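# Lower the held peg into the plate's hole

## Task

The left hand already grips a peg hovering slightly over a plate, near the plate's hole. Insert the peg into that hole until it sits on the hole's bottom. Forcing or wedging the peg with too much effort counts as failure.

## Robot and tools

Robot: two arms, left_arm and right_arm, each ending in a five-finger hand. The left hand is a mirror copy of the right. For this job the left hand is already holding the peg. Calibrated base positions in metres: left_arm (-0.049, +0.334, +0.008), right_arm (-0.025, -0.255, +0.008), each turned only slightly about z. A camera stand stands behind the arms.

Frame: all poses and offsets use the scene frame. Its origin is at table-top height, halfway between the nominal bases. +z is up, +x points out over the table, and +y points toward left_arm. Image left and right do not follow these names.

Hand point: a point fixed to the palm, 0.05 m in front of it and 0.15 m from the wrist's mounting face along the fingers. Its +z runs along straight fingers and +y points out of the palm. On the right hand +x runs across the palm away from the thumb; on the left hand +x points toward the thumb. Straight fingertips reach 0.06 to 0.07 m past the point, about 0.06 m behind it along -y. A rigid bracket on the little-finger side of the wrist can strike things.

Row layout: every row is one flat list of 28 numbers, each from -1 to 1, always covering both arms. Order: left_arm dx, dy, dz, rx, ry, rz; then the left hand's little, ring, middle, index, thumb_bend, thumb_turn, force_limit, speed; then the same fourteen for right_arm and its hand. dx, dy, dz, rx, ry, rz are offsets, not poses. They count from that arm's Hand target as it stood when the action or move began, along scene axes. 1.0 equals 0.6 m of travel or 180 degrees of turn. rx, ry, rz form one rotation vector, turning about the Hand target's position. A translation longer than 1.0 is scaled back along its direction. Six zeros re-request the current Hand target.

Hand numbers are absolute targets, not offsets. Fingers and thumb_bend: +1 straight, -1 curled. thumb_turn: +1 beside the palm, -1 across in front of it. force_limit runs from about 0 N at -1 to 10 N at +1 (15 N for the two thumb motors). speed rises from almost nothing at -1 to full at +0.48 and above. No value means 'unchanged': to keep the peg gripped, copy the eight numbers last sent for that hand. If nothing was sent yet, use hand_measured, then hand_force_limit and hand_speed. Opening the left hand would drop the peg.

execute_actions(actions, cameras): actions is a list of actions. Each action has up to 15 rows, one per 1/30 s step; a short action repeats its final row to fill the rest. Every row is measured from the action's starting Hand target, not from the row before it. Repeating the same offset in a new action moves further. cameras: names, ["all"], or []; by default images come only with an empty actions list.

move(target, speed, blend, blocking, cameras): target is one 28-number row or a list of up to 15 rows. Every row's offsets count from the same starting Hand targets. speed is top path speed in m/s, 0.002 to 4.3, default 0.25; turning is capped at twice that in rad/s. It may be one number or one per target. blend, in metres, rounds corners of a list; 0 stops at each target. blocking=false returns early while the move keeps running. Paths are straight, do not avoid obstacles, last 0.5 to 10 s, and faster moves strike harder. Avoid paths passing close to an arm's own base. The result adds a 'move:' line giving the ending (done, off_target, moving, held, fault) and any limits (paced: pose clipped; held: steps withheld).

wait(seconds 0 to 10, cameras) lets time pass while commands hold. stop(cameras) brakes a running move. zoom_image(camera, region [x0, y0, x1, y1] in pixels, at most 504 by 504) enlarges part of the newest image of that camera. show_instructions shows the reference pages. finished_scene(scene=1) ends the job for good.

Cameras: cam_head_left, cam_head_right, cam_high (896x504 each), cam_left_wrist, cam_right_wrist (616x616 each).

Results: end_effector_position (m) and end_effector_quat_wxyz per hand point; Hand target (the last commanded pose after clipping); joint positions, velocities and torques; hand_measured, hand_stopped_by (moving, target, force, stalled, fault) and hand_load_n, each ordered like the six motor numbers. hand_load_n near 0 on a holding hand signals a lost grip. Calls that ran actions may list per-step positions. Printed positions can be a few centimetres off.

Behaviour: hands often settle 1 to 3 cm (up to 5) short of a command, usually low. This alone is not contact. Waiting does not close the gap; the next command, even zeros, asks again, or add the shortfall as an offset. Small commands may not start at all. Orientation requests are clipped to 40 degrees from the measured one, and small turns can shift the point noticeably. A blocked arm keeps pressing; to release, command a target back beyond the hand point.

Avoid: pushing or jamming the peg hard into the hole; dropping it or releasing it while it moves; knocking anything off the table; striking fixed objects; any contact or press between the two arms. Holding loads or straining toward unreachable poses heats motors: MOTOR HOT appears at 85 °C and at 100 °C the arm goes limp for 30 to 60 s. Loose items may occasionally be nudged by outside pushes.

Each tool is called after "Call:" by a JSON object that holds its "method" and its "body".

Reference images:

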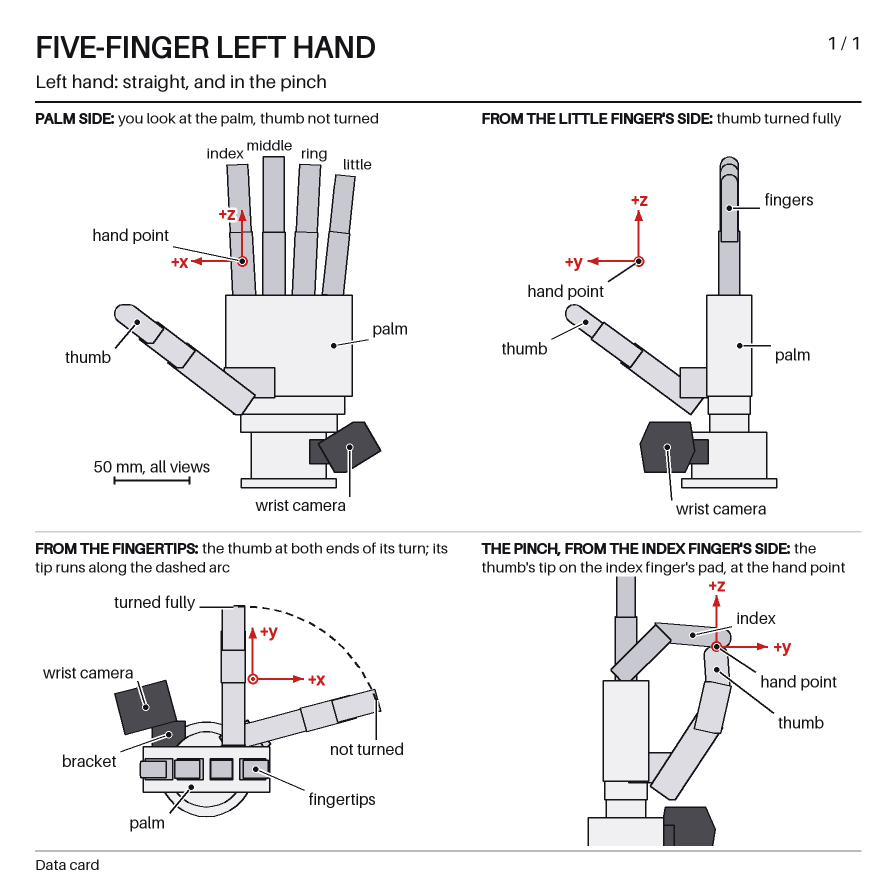

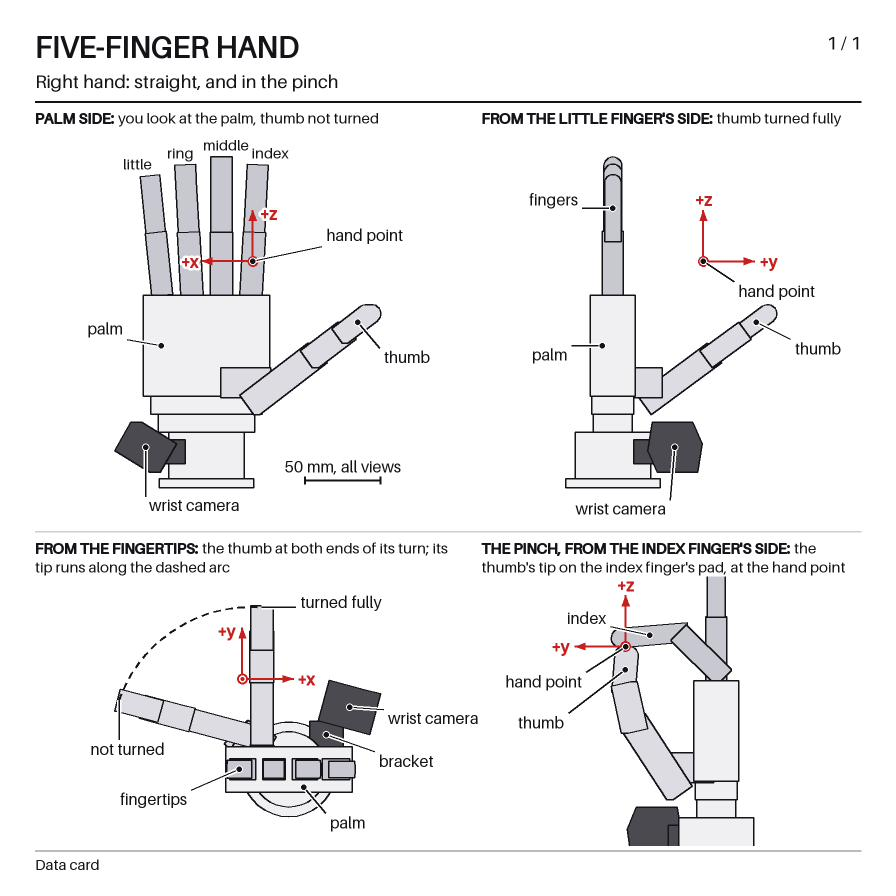

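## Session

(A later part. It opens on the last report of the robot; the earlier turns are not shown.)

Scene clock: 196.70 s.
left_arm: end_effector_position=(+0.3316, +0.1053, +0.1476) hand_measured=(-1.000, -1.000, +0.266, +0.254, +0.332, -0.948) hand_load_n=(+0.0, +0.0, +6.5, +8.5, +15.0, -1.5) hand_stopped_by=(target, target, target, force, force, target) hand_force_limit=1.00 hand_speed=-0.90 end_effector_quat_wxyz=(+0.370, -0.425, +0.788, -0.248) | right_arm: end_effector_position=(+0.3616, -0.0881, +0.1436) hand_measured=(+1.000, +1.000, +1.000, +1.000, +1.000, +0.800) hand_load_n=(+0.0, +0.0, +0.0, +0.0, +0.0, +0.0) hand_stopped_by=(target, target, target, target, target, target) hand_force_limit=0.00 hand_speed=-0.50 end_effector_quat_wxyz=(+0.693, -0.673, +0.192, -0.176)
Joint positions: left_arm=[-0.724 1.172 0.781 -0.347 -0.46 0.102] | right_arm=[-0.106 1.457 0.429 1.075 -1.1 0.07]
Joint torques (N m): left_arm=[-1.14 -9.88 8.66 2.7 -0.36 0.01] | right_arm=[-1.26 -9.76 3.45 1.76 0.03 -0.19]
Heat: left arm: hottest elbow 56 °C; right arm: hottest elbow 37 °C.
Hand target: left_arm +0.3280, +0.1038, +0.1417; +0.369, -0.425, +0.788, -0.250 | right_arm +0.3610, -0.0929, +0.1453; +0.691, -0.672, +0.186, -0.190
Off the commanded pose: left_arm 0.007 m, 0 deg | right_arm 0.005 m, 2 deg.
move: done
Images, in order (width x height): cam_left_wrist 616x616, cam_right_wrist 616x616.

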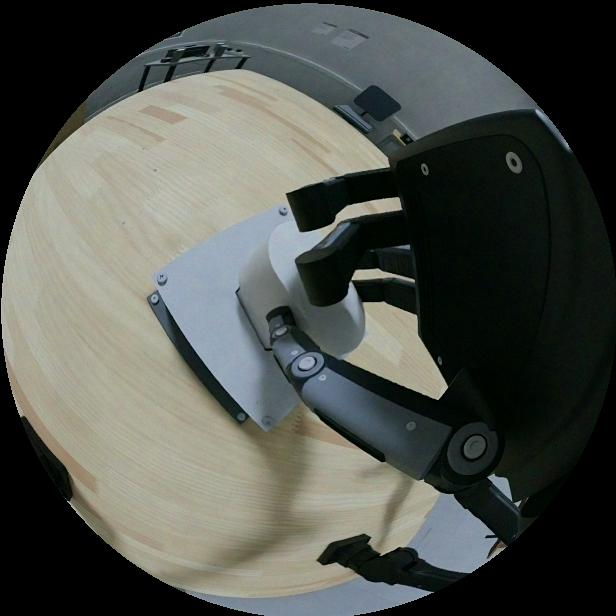

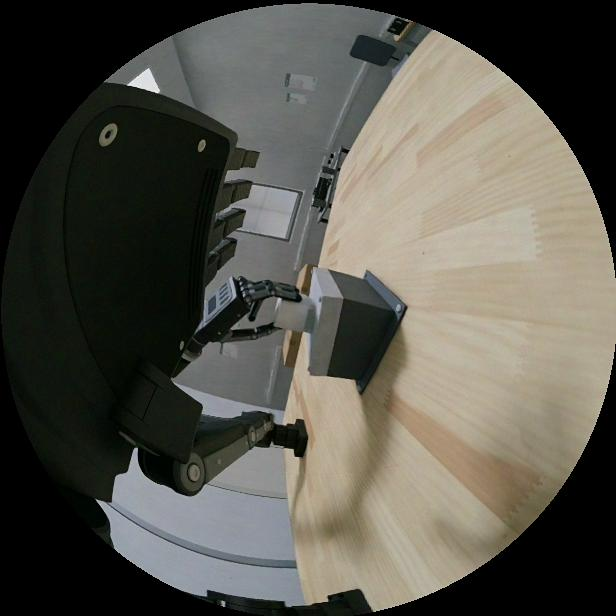

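Call:
{"method": "wait", "body": {"seconds": 0, "cameras": ["cam_head_left","cam_high"]}}

Scene clock: 197.07 s.
left_arm: end_effector_position=(+0.3316, +0.1053, +0.1476) hand_measured=(-1.000, -1.000, +0.266, +0.254, +0.332, -0.948) hand_load_n=(+0.0, +0.0, +6.5, +8.5, +15.0, -1.5) hand_stopped_by=(target, target, target, force, force, target) hand_force_limit=1.00 hand_speed=-0.90 end_effector_quat_wxyz=(+0.370, -0.425, +0.788, -0.248) | right_arm: end_effector_position=(+0.3616, -0.0881, +0.1436) hand_measured=(+1.000, +1.000, +1.000, +1.000, +1.000, +0.800) hand_load_n=(+0.0, +0.0, +0.0, +0.0, +0.0, +0.0) hand_stopped_by=(target, target, target, target, target, target) hand_force_limit=0.00 hand_speed=-0.50 end_effector_quat_wxyz=(+0.693, -0.673, +0.192, -0.176)
Joint positions: left_arm=[-0.724 1.172 0.781 -0.347 -0.46 0.102] | right_arm=[-0.106 1.457 0.429 1.075 -1.1 0.07]
Joint torques (N m): left_arm=[-1.26 -9.64 8.62 2.71 -0.36 0.02] | right_arm=[-1.26 -9.82 3.47 1.76 0.03 -0.19]
Heat: left arm: hottest elbow 56 °C; right arm: hottest elbow 37 °C.
Hand target: left_arm +0.3281, +0.1038, +0.1416; +0.369, -0.425, +0.788, -0.250 | right_arm +0.3610, -0.0929, +0.1453; +0.691, -0.672, +0.186, -0.190
Off the commanded pose: left_arm 0.007 m, 0 deg | right_arm 0.005 m, 2 deg.
Images, in order (width x height): cam_head_left 896x504, cam_high 896x504.

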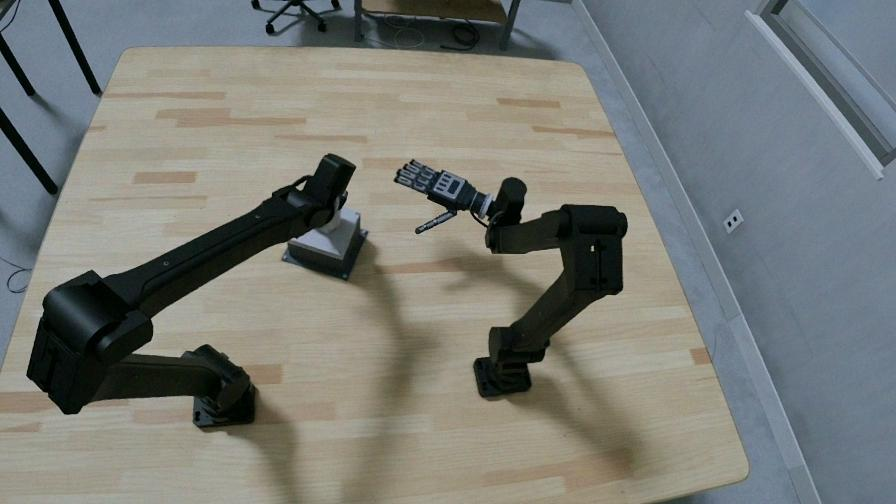

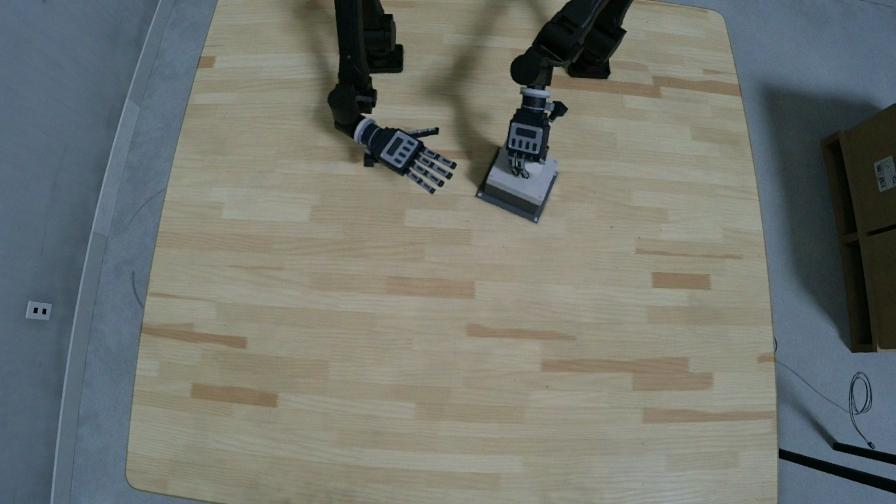

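Call:
{"method": "move", "body": {"target": [0,0,-0.010,0,0,0,-1,-1,0.264,0.254,0.326,-0.948,1.0,-0.9,0,0,0,0,0,0,1,1,1,1,1,0.8,0,-0.5], "speed": 0.03, "cameras": ["cam_left_wrist","cam_right_wrist"]}}

Call:
{"method": "zoom_image", "body": {"camera": "cam_left_wrist", "region": [225, 285, 285, 355]}}

Call:
{"method": "zoom_image", "body": {"camera": "cam_right_wrist", "region": [270, 280, 330, 345]}}

Scene clock: 199.43 s.
left_arm: end_effector_position=(+0.3315, +0.1057, +0.1468) hand_measured=(-1.000, -1.000, +0.266, +0.254, +0.332, -0.948) hand_load_n=(+0.0, +0.0, +6.5, +8.5, +15.5, -1.5) hand_stopped_by=(target, target, target, force, force, target) hand_force_limit=1.00 hand_speed=-0.90 end_effector_quat_wxyz=(+0.372, -0.426, +0.786, -0.250) | right_arm: end_effector_position=(+0.3616, -0.0881, +0.1436) hand_measured=(+1.000, +1.000, +1.000, +1.000, +1.000, +0.800) hand_load_n=(+0.0, +0.0, +0.0, +0.0, +0.0, -0.5) hand_stopped_by=(target, target, target, target, target, target) hand_force_limit=0.00 hand_speed=-0.50 end_effector_quat_wxyz=(+0.693, -0.673, +0.192, -0.176)
Joint positions: left_arm=[-0.724 1.17 0.775 -0.338 -0.462 0.102] | right_arm=[-0.106 1.457 0.429 1.075 -1.1 0.07]
Joint torques (N m): left_arm=[-1.26 -8.7 8.2 3.03 -0.32 0.01] | right_arm=[-1.2 -9.76 3.47 1.77 0.03 -0.19]
Heat: left arm: hottest elbow 56 °C; right arm: hottest elbow 37 °C.
Hand target: left_arm +0.3281, +0.1038, +0.1357; +0.369, -0.425, +0.788, -0.250 | right_arm +0.3610, -0.0929, +0.1453; +0.691, -0.672, +0.186, -0.190
Off the commanded pose: left_arm 0.012 m, 0 deg | right_arm 0.005 m, 2 deg.
move: off_target (left_arm)
Images, in order (width x height): cam_left_wrist 616x616, cam_right_wrist 616x616.

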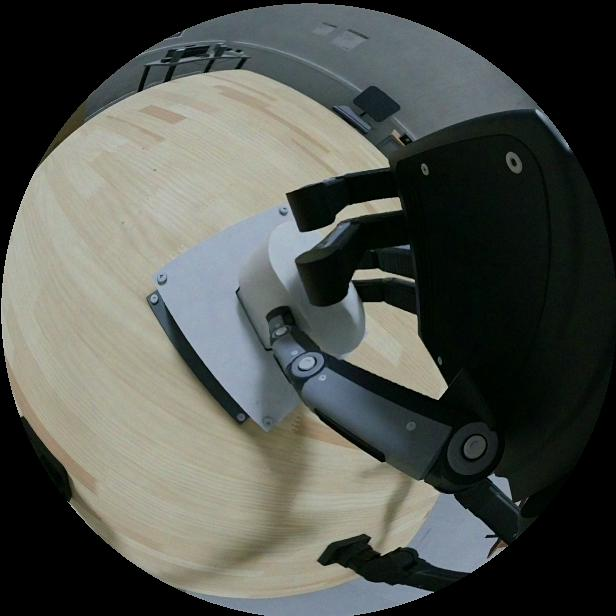

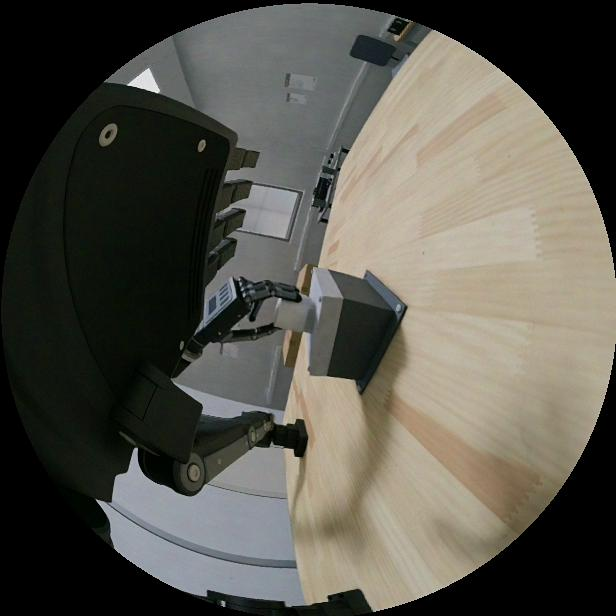

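Scaled by 7.200 from the camera's 616x616 image, which has a finer 880x880 frame.

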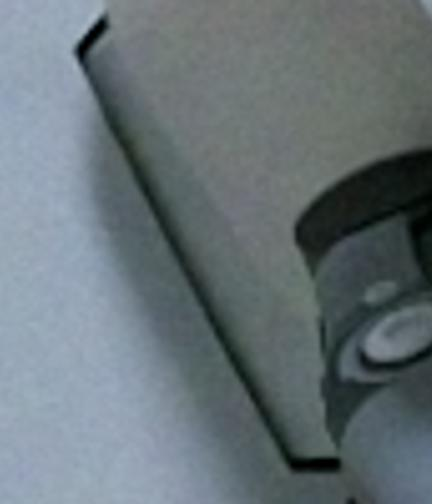

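Scaled by 7.754 from the camera's 616x616 image, which has a finer 880x880 frame.

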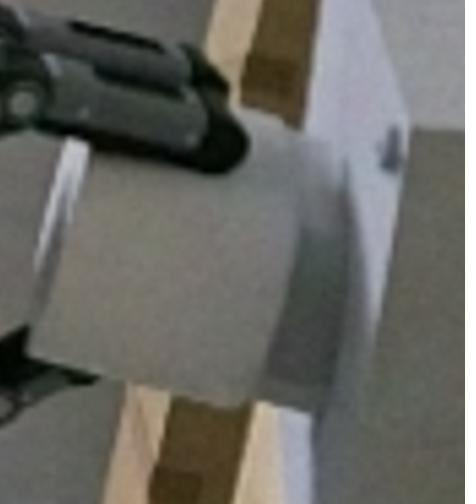

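Call:
{"method": "move", "body": {"target": [0.003,-0.001,0.012,0,0,0,-1,-1,0.264,0.254,0.326,-0.948,1.0,-0.9,0,0,0,0,0,0,1,1,1,1,1,0.8,0,-0.5], "speed": 0.03, "cameras": ["cam_left_wrist","cam_right_wrist"]}}

Call:
{"method": "zoom_image", "body": {"camera": "cam_left_wrist", "region": [225, 285, 285, 355]}}

Call:
{"method": "zoom_image", "body": {"camera": "cam_left_wrist", "region": [210, 180, 410, 400]}}

Call:
{"method": "zoom_image", "body": {"camera": "cam_right_wrist", "region": [190, 250, 340, 390]}}

Scene clock: 205.00 s.
left_arm: end_effector_position=(+0.3314, +0.1058, +0.1468) hand_measured=(-1.000, -1.000, +0.266, +0.254, +0.332, -0.948) hand_load_n=(+0.0, +0.0, +6.5, +8.5, +15.5, -1.5) hand_stopped_by=(target, target, target, force, force, target) hand_force_limit=1.00 hand_speed=-0.90 end_effector_quat_wxyz=(+0.372, -0.426, +0.786, -0.250) | right_arm: end_effector_position=(+0.3616, -0.0881, +0.1436) hand_measured=(+1.000, +1.000, +1.000, +1.000, +1.000, +0.800) hand_load_n=(+0.0, +0.0, +0.0, +0.0, +0.0, -0.5) hand_stopped_by=(target, target, target, target, target, target) hand_force_limit=0.00 hand_speed=-0.50 end_effector_quat_wxyz=(+0.693, -0.673, +0.192, -0.176)
Joint positions: left_arm=[-0.724 1.169 0.775 -0.338 -0.462 0.102] | right_arm=[-0.106 1.457 0.429 1.075 -1.1 0.07]
Joint torques (N m): left_arm=[-1.08 -9 9.66 2.3 -0.25 0.02] | right_arm=[-1.2 -9.76 3.45 1.76 0.03 -0.18]
Heat: left arm: hottest elbow 56 °C; right arm: hottest elbow 37 °C.
Hand target: left_arm +0.3298, +0.1033, +0.1428; +0.369, -0.425, +0.788, -0.250 | right_arm +0.3610, -0.0929, +0.1453; +0.691, -0.672, +0.186, -0.190
Off the commanded pose: left_arm 0.005 m, 0 deg | right_arm 0.005 m, 2 deg.
move: done
Images, in order (width x height): cam_left_wrist 616x616, cam_right_wrist 616x616.

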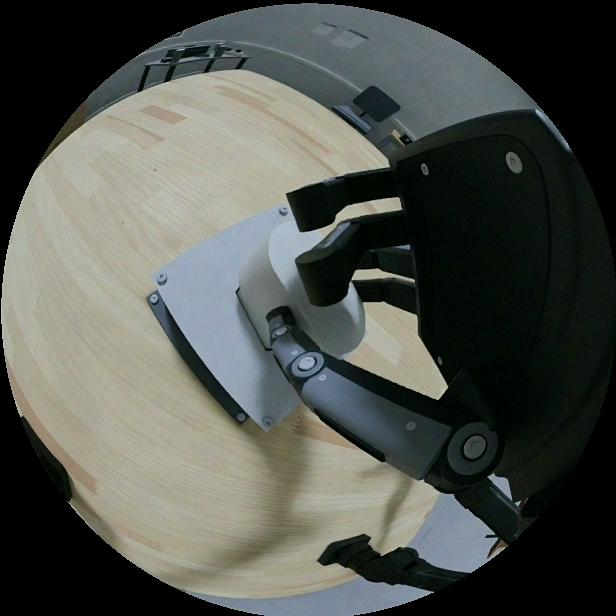

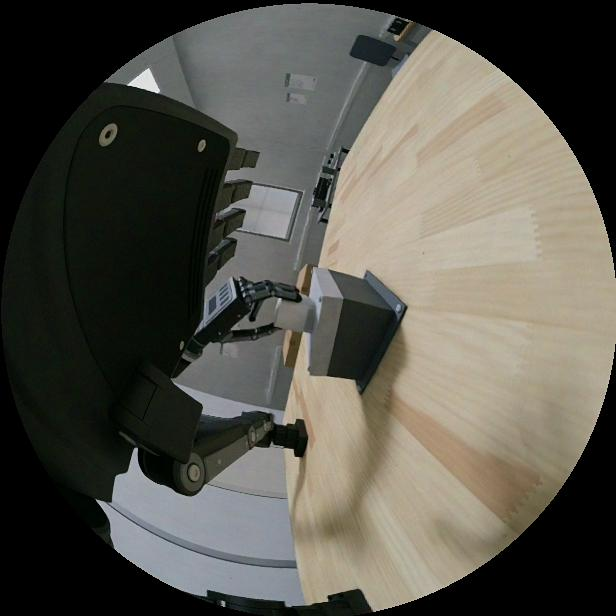

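Scaled by 7.200 from the camera's 616x616 image, which has a finer 880x880 frame.

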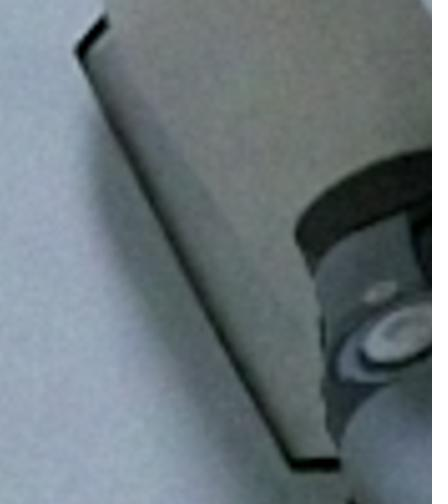

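Scaled by 2.291 from the camera's 616x616 image, which has a finer 880x880 frame.

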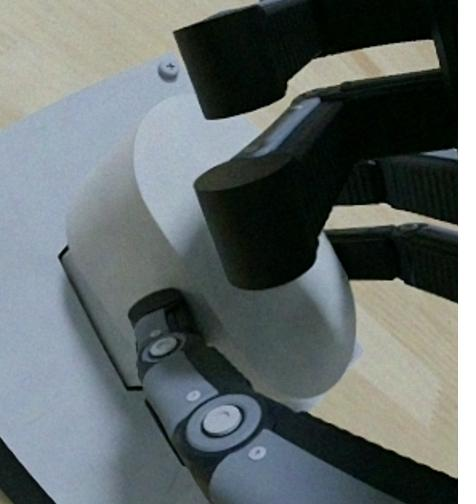

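Scaled by 3.360 from the camera's 616x616 image, which has a finer 880x880 frame.

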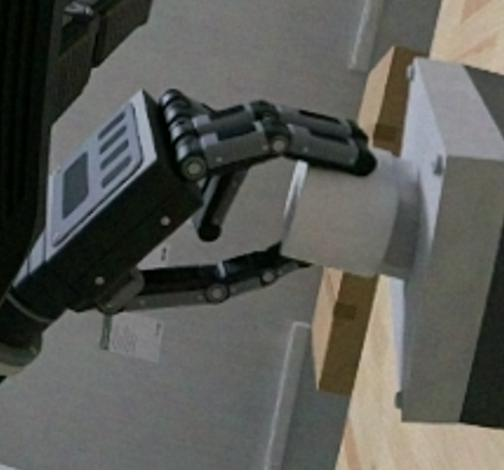

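Call:
{"method": "zoom_image", "body": {"camera": "cam_left_wrist", "region": [255, 330, 315, 400]}}

Call:
{"method": "zoom_image", "body": {"camera": "cam_left_wrist", "region": [320, 310, 380, 380]}}

Scaled by 7.200 from the camera's 616x616 image, which has a finer 880x880 frame.

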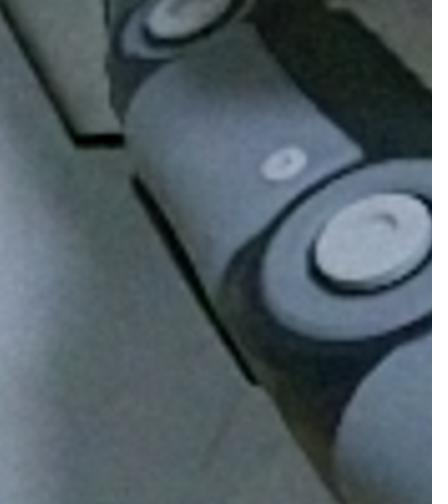

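Scaled by 7.200 from the camera's 616x616 image, which has a finer 880x880 frame.

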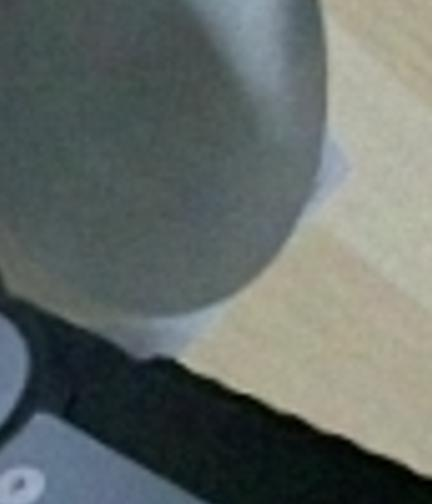

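Call:
{"method": "move", "body": {"target": [0,0,0,0,0,0,-1,-1,0.29,0.28,0.355,-0.948,1.0,-0.9,0,0,0,0,0,0,1,1,1,1,1,0.8,0,-0.5], "speed": 0.03, "cameras": ["cam_left_wrist","cam_right_wrist"]}}

Call:
{"method": "zoom_image", "body": {"camera": "cam_left_wrist", "region": [225, 285, 285, 355]}}

Call:
{"method": "zoom_image", "body": {"camera": "cam_right_wrist", "region": [270, 280, 330, 345]}}

Scene clock: 207.83 s.
left_arm: end_effector_position=(+0.3309, +0.1059, +0.1472) hand_measured=(-1.000, -1.000, +0.290, +0.280, +0.356, -0.948) hand_load_n=(+0.0, +0.0, +0.0, +0.0, +1.5, +0.0) hand_stopped_by=(target, target, target, target, target, target) hand_force_limit=1.00 hand_speed=-0.90 end_effector_quat_wxyz=(+0.372, -0.425, +0.786, -0.250) | right_arm: end_effector_position=(+0.3616, -0.0881, +0.1436) hand_measured=(+1.000, +1.000, +1.000, +1.000, +1.000, +0.800) hand_load_n=(+0.0, +0.0, -0.5, +0.0, +0.0, +0.0) hand_stopped_by=(target, target, target, target, target, target) hand_force_limit=0.00 hand_speed=-0.50 end_effector_quat_wxyz=(+0.693, -0.673, +0.192, -0.176)
Joint positions: left_arm=[-0.725 1.168 0.775 -0.34 -0.462 0.102] | right_arm=[-0.106 1.457 0.429 1.075 -1.1 0.07]
Joint torques (N m): left_arm=[-1.08 -9 9.7 2.4 -0.25 0.03] | right_arm=[-1.2 -9.76 3.45 1.76 0.04 -0.18]
Heat: left arm: hottest elbow 56 °C; right arm: hottest elbow 37 °C.
Hand target: left_arm +0.3298, +0.1032, +0.1429; +0.369, -0.425, +0.788, -0.250 | right_arm +0.3610, -0.0929, +0.1453; +0.691, -0.672, +0.186, -0.190
Off the commanded pose: left_arm 0.005 m, 0 deg | right_arm 0.005 m, 2 deg.
move: done
Images, in order (width x height): cam_left_wrist 616x616, cam_right_wrist 616x616.

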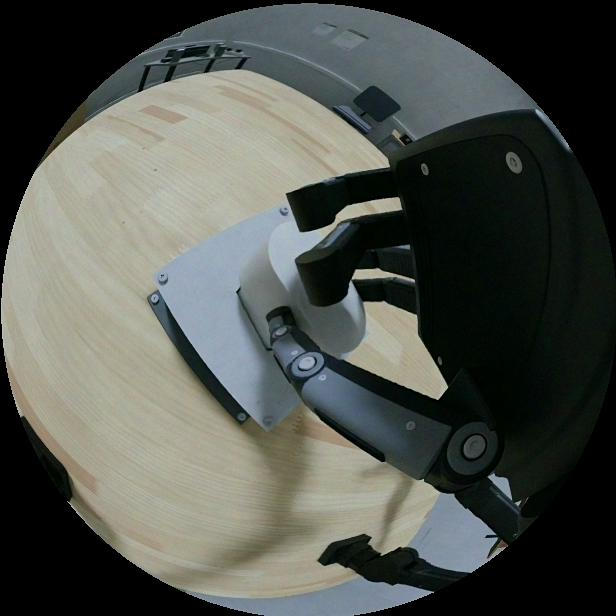

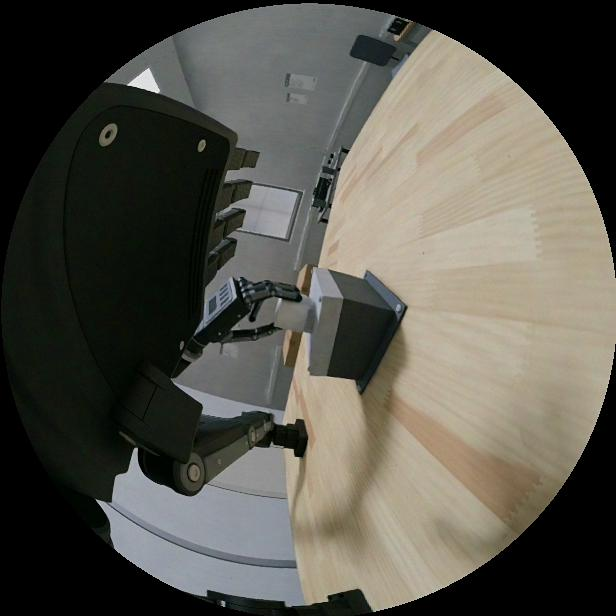

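Scaled by 7.200 from the camera's 616x616 image, which has a finer 880x880 frame.

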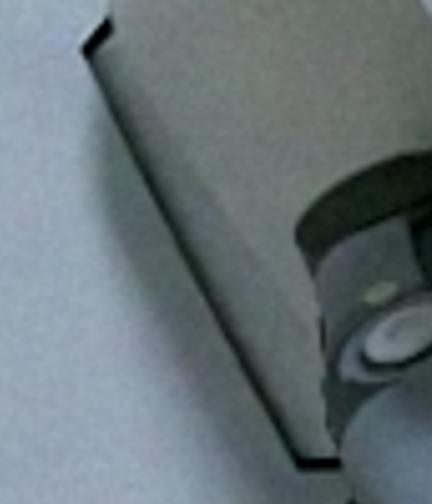

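Scaled by 7.754 from the camera's 616x616 image, which has a finer 880x880 frame.

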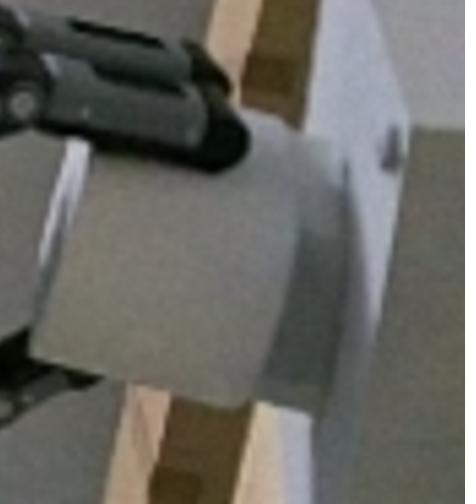

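Call:
{"method": "move", "body": {"target": [0,0,0,0,0,0,-1,-1,0.36,0.35,0.43,-0.948,1.0,-0.9,0,0,0,0,0,0,1,1,1,1,1,0.8,0,-0.5], "speed": 0.03, "cameras": ["cam_left_wrist","cam_right_wrist"]}}

Call:
{"method": "zoom_image", "body": {"camera": "cam_left_wrist", "region": [225, 285, 285, 355]}}

Call:
{"method": "zoom_image", "body": {"camera": "cam_right_wrist", "region": [270, 280, 330, 345]}}

Scene clock: 209.30 s.
left_arm: end_effector_position=(+0.3309, +0.1059, +0.1472) hand_measured=(-1.000, -1.000, +0.360, +0.350, +0.430, -0.948) hand_load_n=(+0.0, +0.0, +0.0, -0.5, +0.5, +0.0) hand_stopped_by=(target, target, target, target, target, target) hand_force_limit=1.00 hand_speed=-0.90 end_effector_quat_wxyz=(+0.372, -0.425, +0.786, -0.250) | right_arm: end_effector_position=(+0.3616, -0.0881, +0.1436) hand_measured=(+1.000, +1.000, +1.000, +1.000, +1.000, +0.800) hand_load_n=(+0.0, +0.0, +0.0, +0.0, +0.0, +0.0) hand_stopped_by=(target, target, target, target, target, target) hand_force_limit=0.00 hand_speed=-0.50 end_effector_quat_wxyz=(+0.693, -0.673, +0.192, -0.176)
Joint positions: left_arm=[-0.725 1.168 0.775 -0.34 -0.462 0.102] | right_arm=[-0.106 1.457 0.429 1.075 -1.1 0.07]
Joint torques (N m): left_arm=[-0.97 -9 9.72 2.37 -0.25 0.03] | right_arm=[-1.26 -9.82 3.47 1.76 0.04 -0.19]
Heat: left arm: hottest elbow 56 °C; right arm: hottest elbow 37 °C.
Hand target: left_arm +0.3298, +0.1032, +0.1429; +0.369, -0.425, +0.788, -0.250 | right_arm +0.3610, -0.0929, +0.1453; +0.691, -0.672, +0.186, -0.190
Off the commanded pose: left_arm 0.005 m, 0 deg | right_arm 0.005 m, 2 deg.
move: done
Images, in order (width x height): cam_left_wrist 616x616, cam_right_wrist 616x616.

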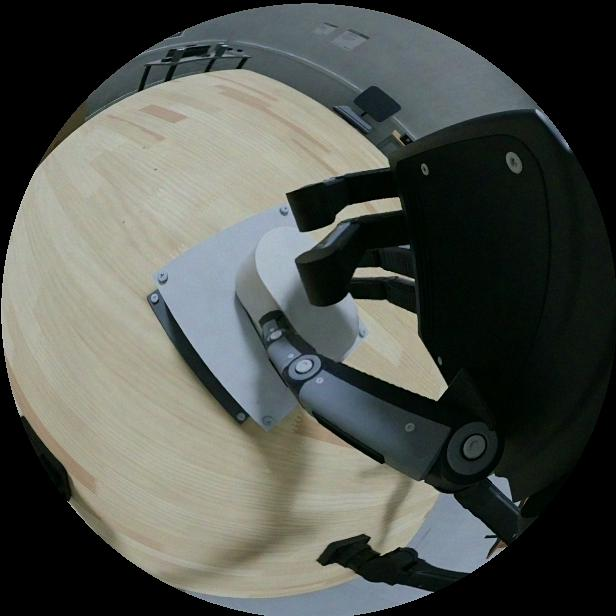

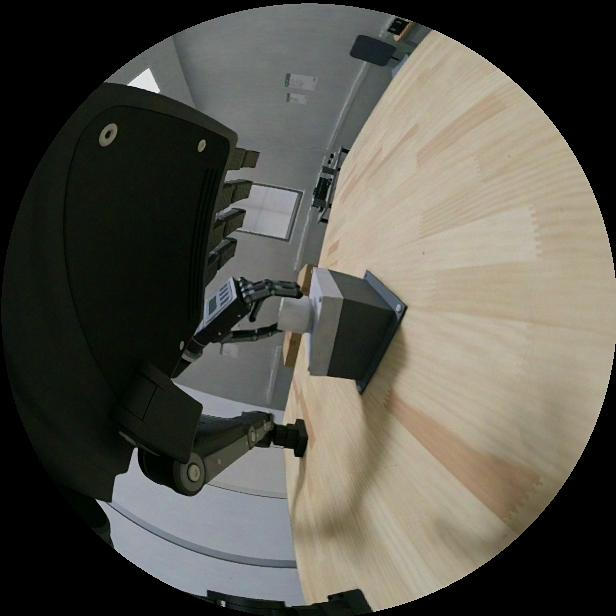

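Scaled by 7.200 from the camera's 616x616 image, which has a finer 880x880 frame.

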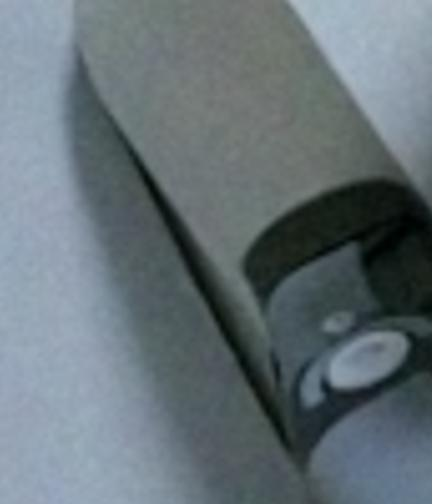

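Scaled by 7.754 from the camera's 616x616 image, which has a finer 880x880 frame.

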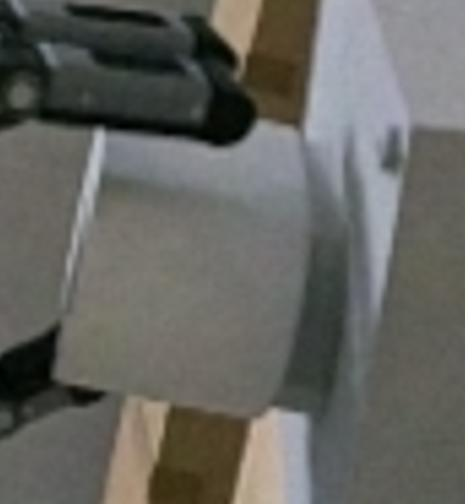

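Call:
{"method": "zoom_image", "body": {"camera": "cam_left_wrist", "region": [210, 200, 390, 400]}}

Call:
{"method": "zoom_image", "body": {"camera": "cam_right_wrist", "region": [210, 260, 330, 370]}}

Scaled by 2.520 from the camera's 616x616 image, which has a finer 880x880 frame.

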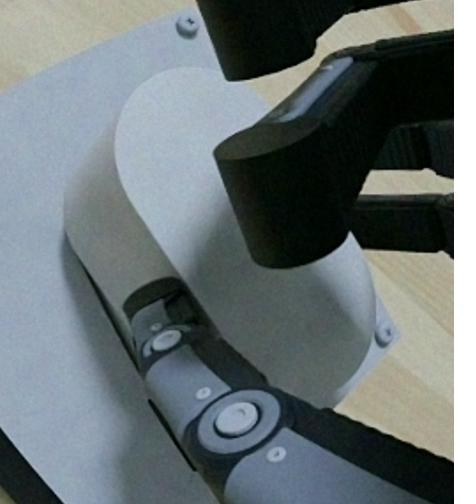

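Scaled by 4.200 from the camera's 616x616 image, which has a finer 880x880 frame.

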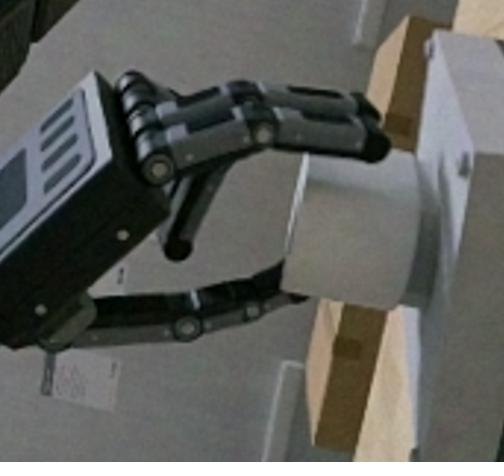

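Call:
{"method": "zoom_image", "body": {"camera": "cam_left_wrist", "region": [232, 285, 272, 330]}}

Call:
{"method": "zoom_image", "body": {"camera": "cam_right_wrist", "region": [295, 290, 330, 340]}}

Scaled by 11.200 from the camera's 616x616 image, which has a finer 880x880 frame.

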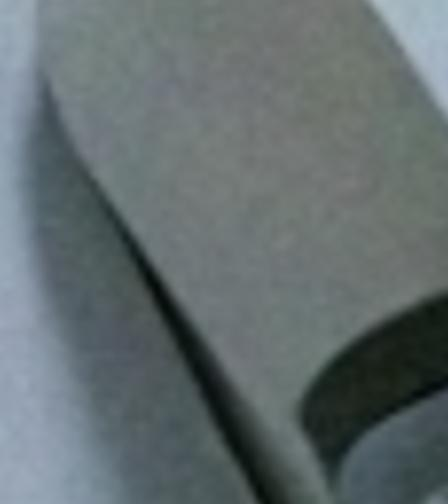

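Scaled by 10.080 from the camera's 616x616 image, which has a finer 880x880 frame.

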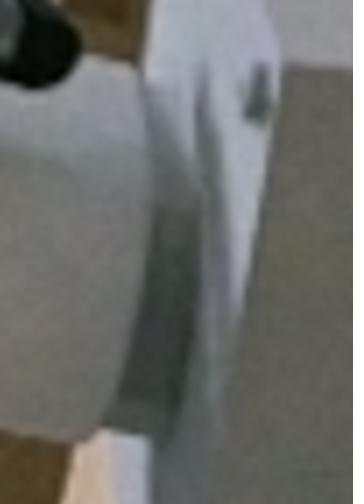

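Call:
{"method": "move", "body": {"target": [0,0,0,0,0,0,-1,-1,0.36,0.35,0.385,-0.948,-0.6,-0.9,0,0,0,0,0,0,1,1,1,1,1,0.8,0,-0.5], "speed": 0.03, "cameras": ["cam_left_wrist","cam_right_wrist"]}}

Call:
{"method": "zoom_image", "body": {"camera": "cam_left_wrist", "region": [225, 285, 285, 355]}}

Call:
{"method": "zoom_image", "body": {"camera": "cam_right_wrist", "region": [270, 280, 330, 345]}}

Scene clock: 216.33 s.
left_arm: end_effector_position=(+0.3309, +0.1059, +0.1472) hand_measured=(-1.000, -1.000, +0.360, +0.350, +0.390, -0.948) hand_load_n=(+0.0, +0.0, +0.0, +0.0, +3.0, -1.5) hand_stopped_by=(target, target, target, target, force, target) hand_force_limit=-0.60 hand_speed=-0.90 end_effector_quat_wxyz=(+0.372, -0.425, +0.786, -0.250) | right_arm: end_effector_position=(+0.3616, -0.0881, +0.1436) hand_measured=(+1.000, +1.000, +1.000, +1.000, +1.000, +0.800) hand_load_n=(+0.0, +0.0, +0.0, -0.5, +0.0, -0.5) hand_stopped_by=(target, target, target, target, target, target) hand_force_limit=0.00 hand_speed=-0.50 end_effector_quat_wxyz=(+0.693, -0.673, +0.192, -0.176)
Joint positions: left_arm=[-0.725 1.168 0.775 -0.34 -0.462 0.102] | right_arm=[-0.106 1.457 0.429 1.075 -1.1 0.07]
Joint torques (N m): left_arm=[-1.14 -8.88 9.69 2.39 -0.24 0.03] | right_arm=[-1.26 -9.76 3.47 1.76 0.04 -0.18]
Heat: left arm: hottest elbow 56 °C; right arm: hottest elbow 37 °C.
Hand target: left_arm +0.3298, +0.1032, +0.1429; +0.369, -0.425, +0.788, -0.250 | right_arm +0.3610, -0.0929, +0.1453; +0.691, -0.672, +0.186, -0.190
Off the commanded pose: left_arm 0.005 m, 0 deg | right_arm 0.005 m, 2 deg.
move: done
Images, in order (width x height): cam_left_wrist 616x616, cam_right_wrist 616x616.

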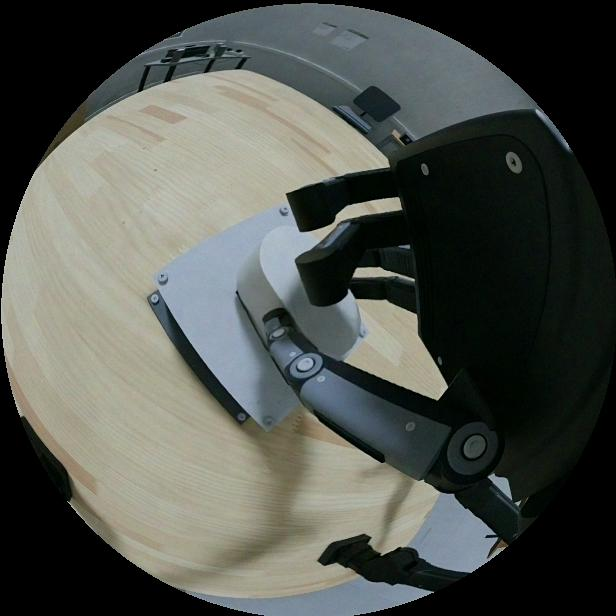

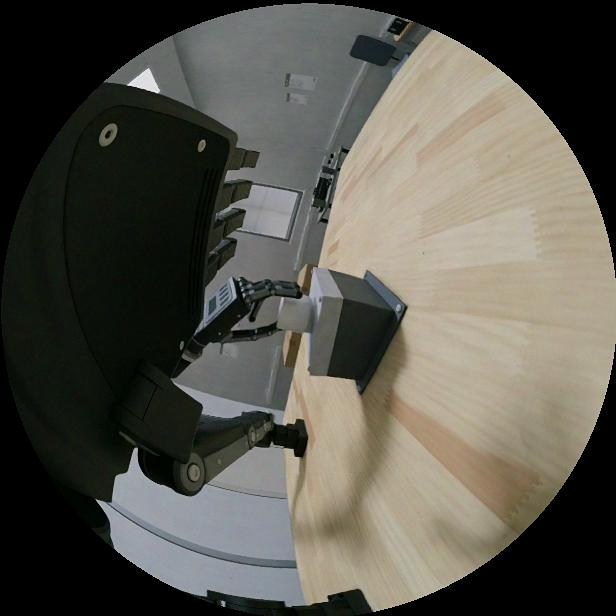

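Scaled by 7.200 from the camera's 616x616 image, which has a finer 880x880 frame.

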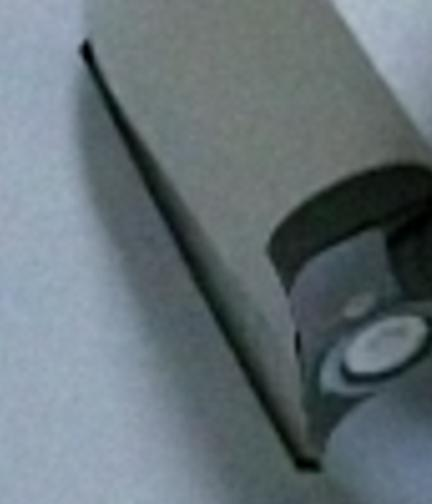

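Scaled by 7.754 from the camera's 616x616 image, which has a finer 880x880 frame.

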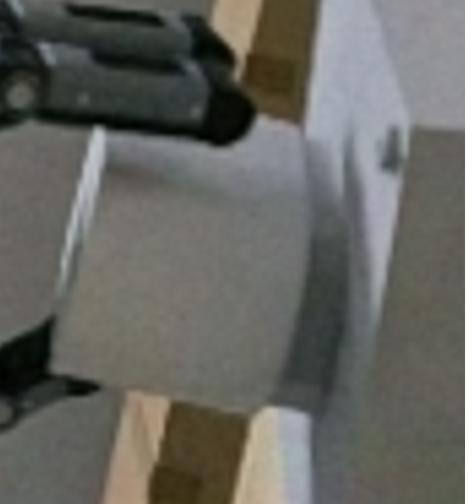

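Call:
{"method": "move", "body": {"target": [0,0,0,0,0,0,-1,-1,0.40,0.39,0.415,-0.948,-0.6,-0.9,0,0,0,0,0,0,1,1,1,1,1,0.8,0,-0.5], "speed": 0.03, "cameras": ["cam_left_wrist","cam_right_wrist"]}}

Call:
{"method": "zoom_image", "body": {"camera": "cam_left_wrist", "region": [225, 285, 285, 355]}}

Call:
{"method": "zoom_image", "body": {"camera": "cam_right_wrist", "region": [270, 280, 330, 345]}}

Scene clock: 222.80 s.
left_arm: end_effector_position=(+0.3309, +0.1059, +0.1472) hand_measured=(-1.000, -1.000, +0.400, +0.390, +0.416, -0.948) hand_load_n=(+0.0, +0.0, +0.0, +0.0, +0.5, +0.0) hand_stopped_by=(target, target, target, target, target, target) hand_force_limit=-0.60 hand_speed=-0.90 end_effector_quat_wxyz=(+0.372, -0.425, +0.786, -0.250) | right_arm: end_effector_position=(+0.3616, -0.0881, +0.1436) hand_measured=(+1.000, +1.000, +1.000, +1.000, +1.000, +0.800) hand_load_n=(+0.0, +0.0, +0.0, -0.5, +0.0, -0.5) hand_stopped_by=(target, target, target, target, target, target) hand_force_limit=0.00 hand_speed=-0.50 end_effector_quat_wxyz=(+0.693, -0.673, +0.192, -0.176)
Joint positions: left_arm=[-0.725 1.168 0.775 -0.34 -0.462 0.102] | right_arm=[-0.106 1.457 0.429 1.075 -1.1 0.07]
Joint torques (N m): left_arm=[-1.08 -9 9.68 2.37 -0.25 0.03] | right_arm=[-1.26 -9.76 3.47 1.76 0.04 -0.19]
Heat: left arm: hottest elbow 56 °C; right arm: hottest elbow 37 °C.
Hand target: left_arm +0.3298, +0.1032, +0.1429; +0.369, -0.425, +0.788, -0.250 | right_arm +0.3610, -0.0929, +0.1453; +0.691, -0.672, +0.186, -0.190
Off the commanded pose: left_arm 0.005 m, 0 deg | right_arm 0.005 m, 2 deg.
move: done
Images, in order (width x height): cam_left_wrist 616x616, cam_right_wrist 616x616.

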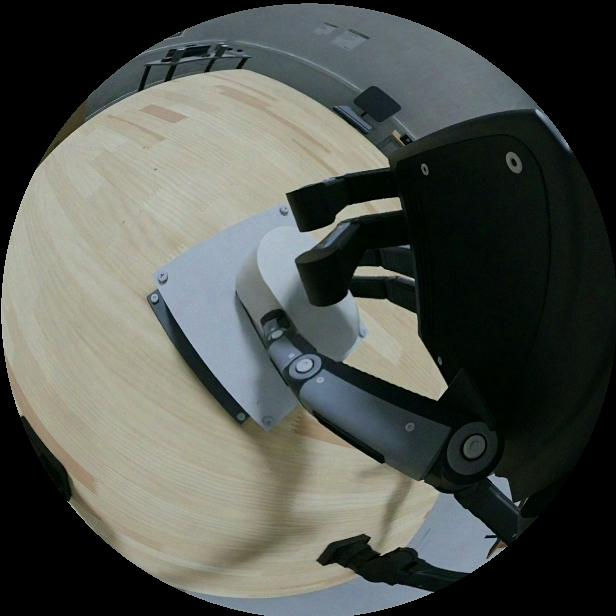

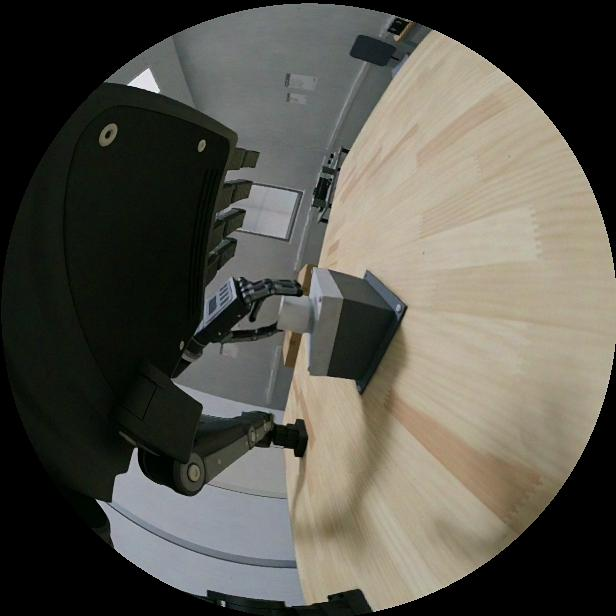

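Scaled by 7.200 from the camera's 616x616 image, which has a finer 880x880 frame.

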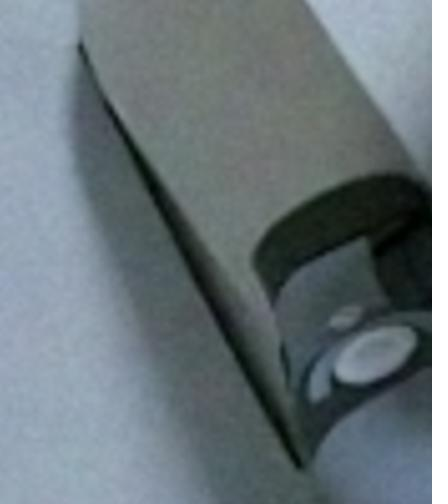

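Scaled by 7.754 from the camera's 616x616 image, which has a finer 880x880 frame.

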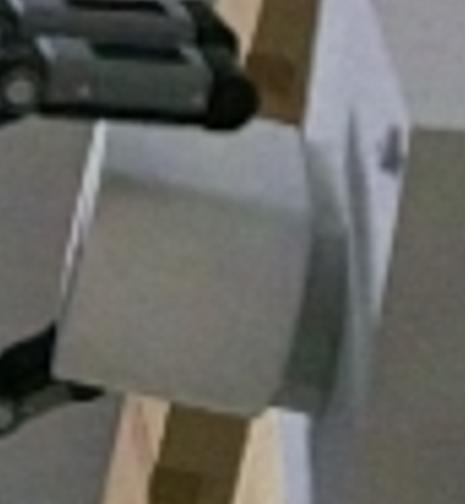

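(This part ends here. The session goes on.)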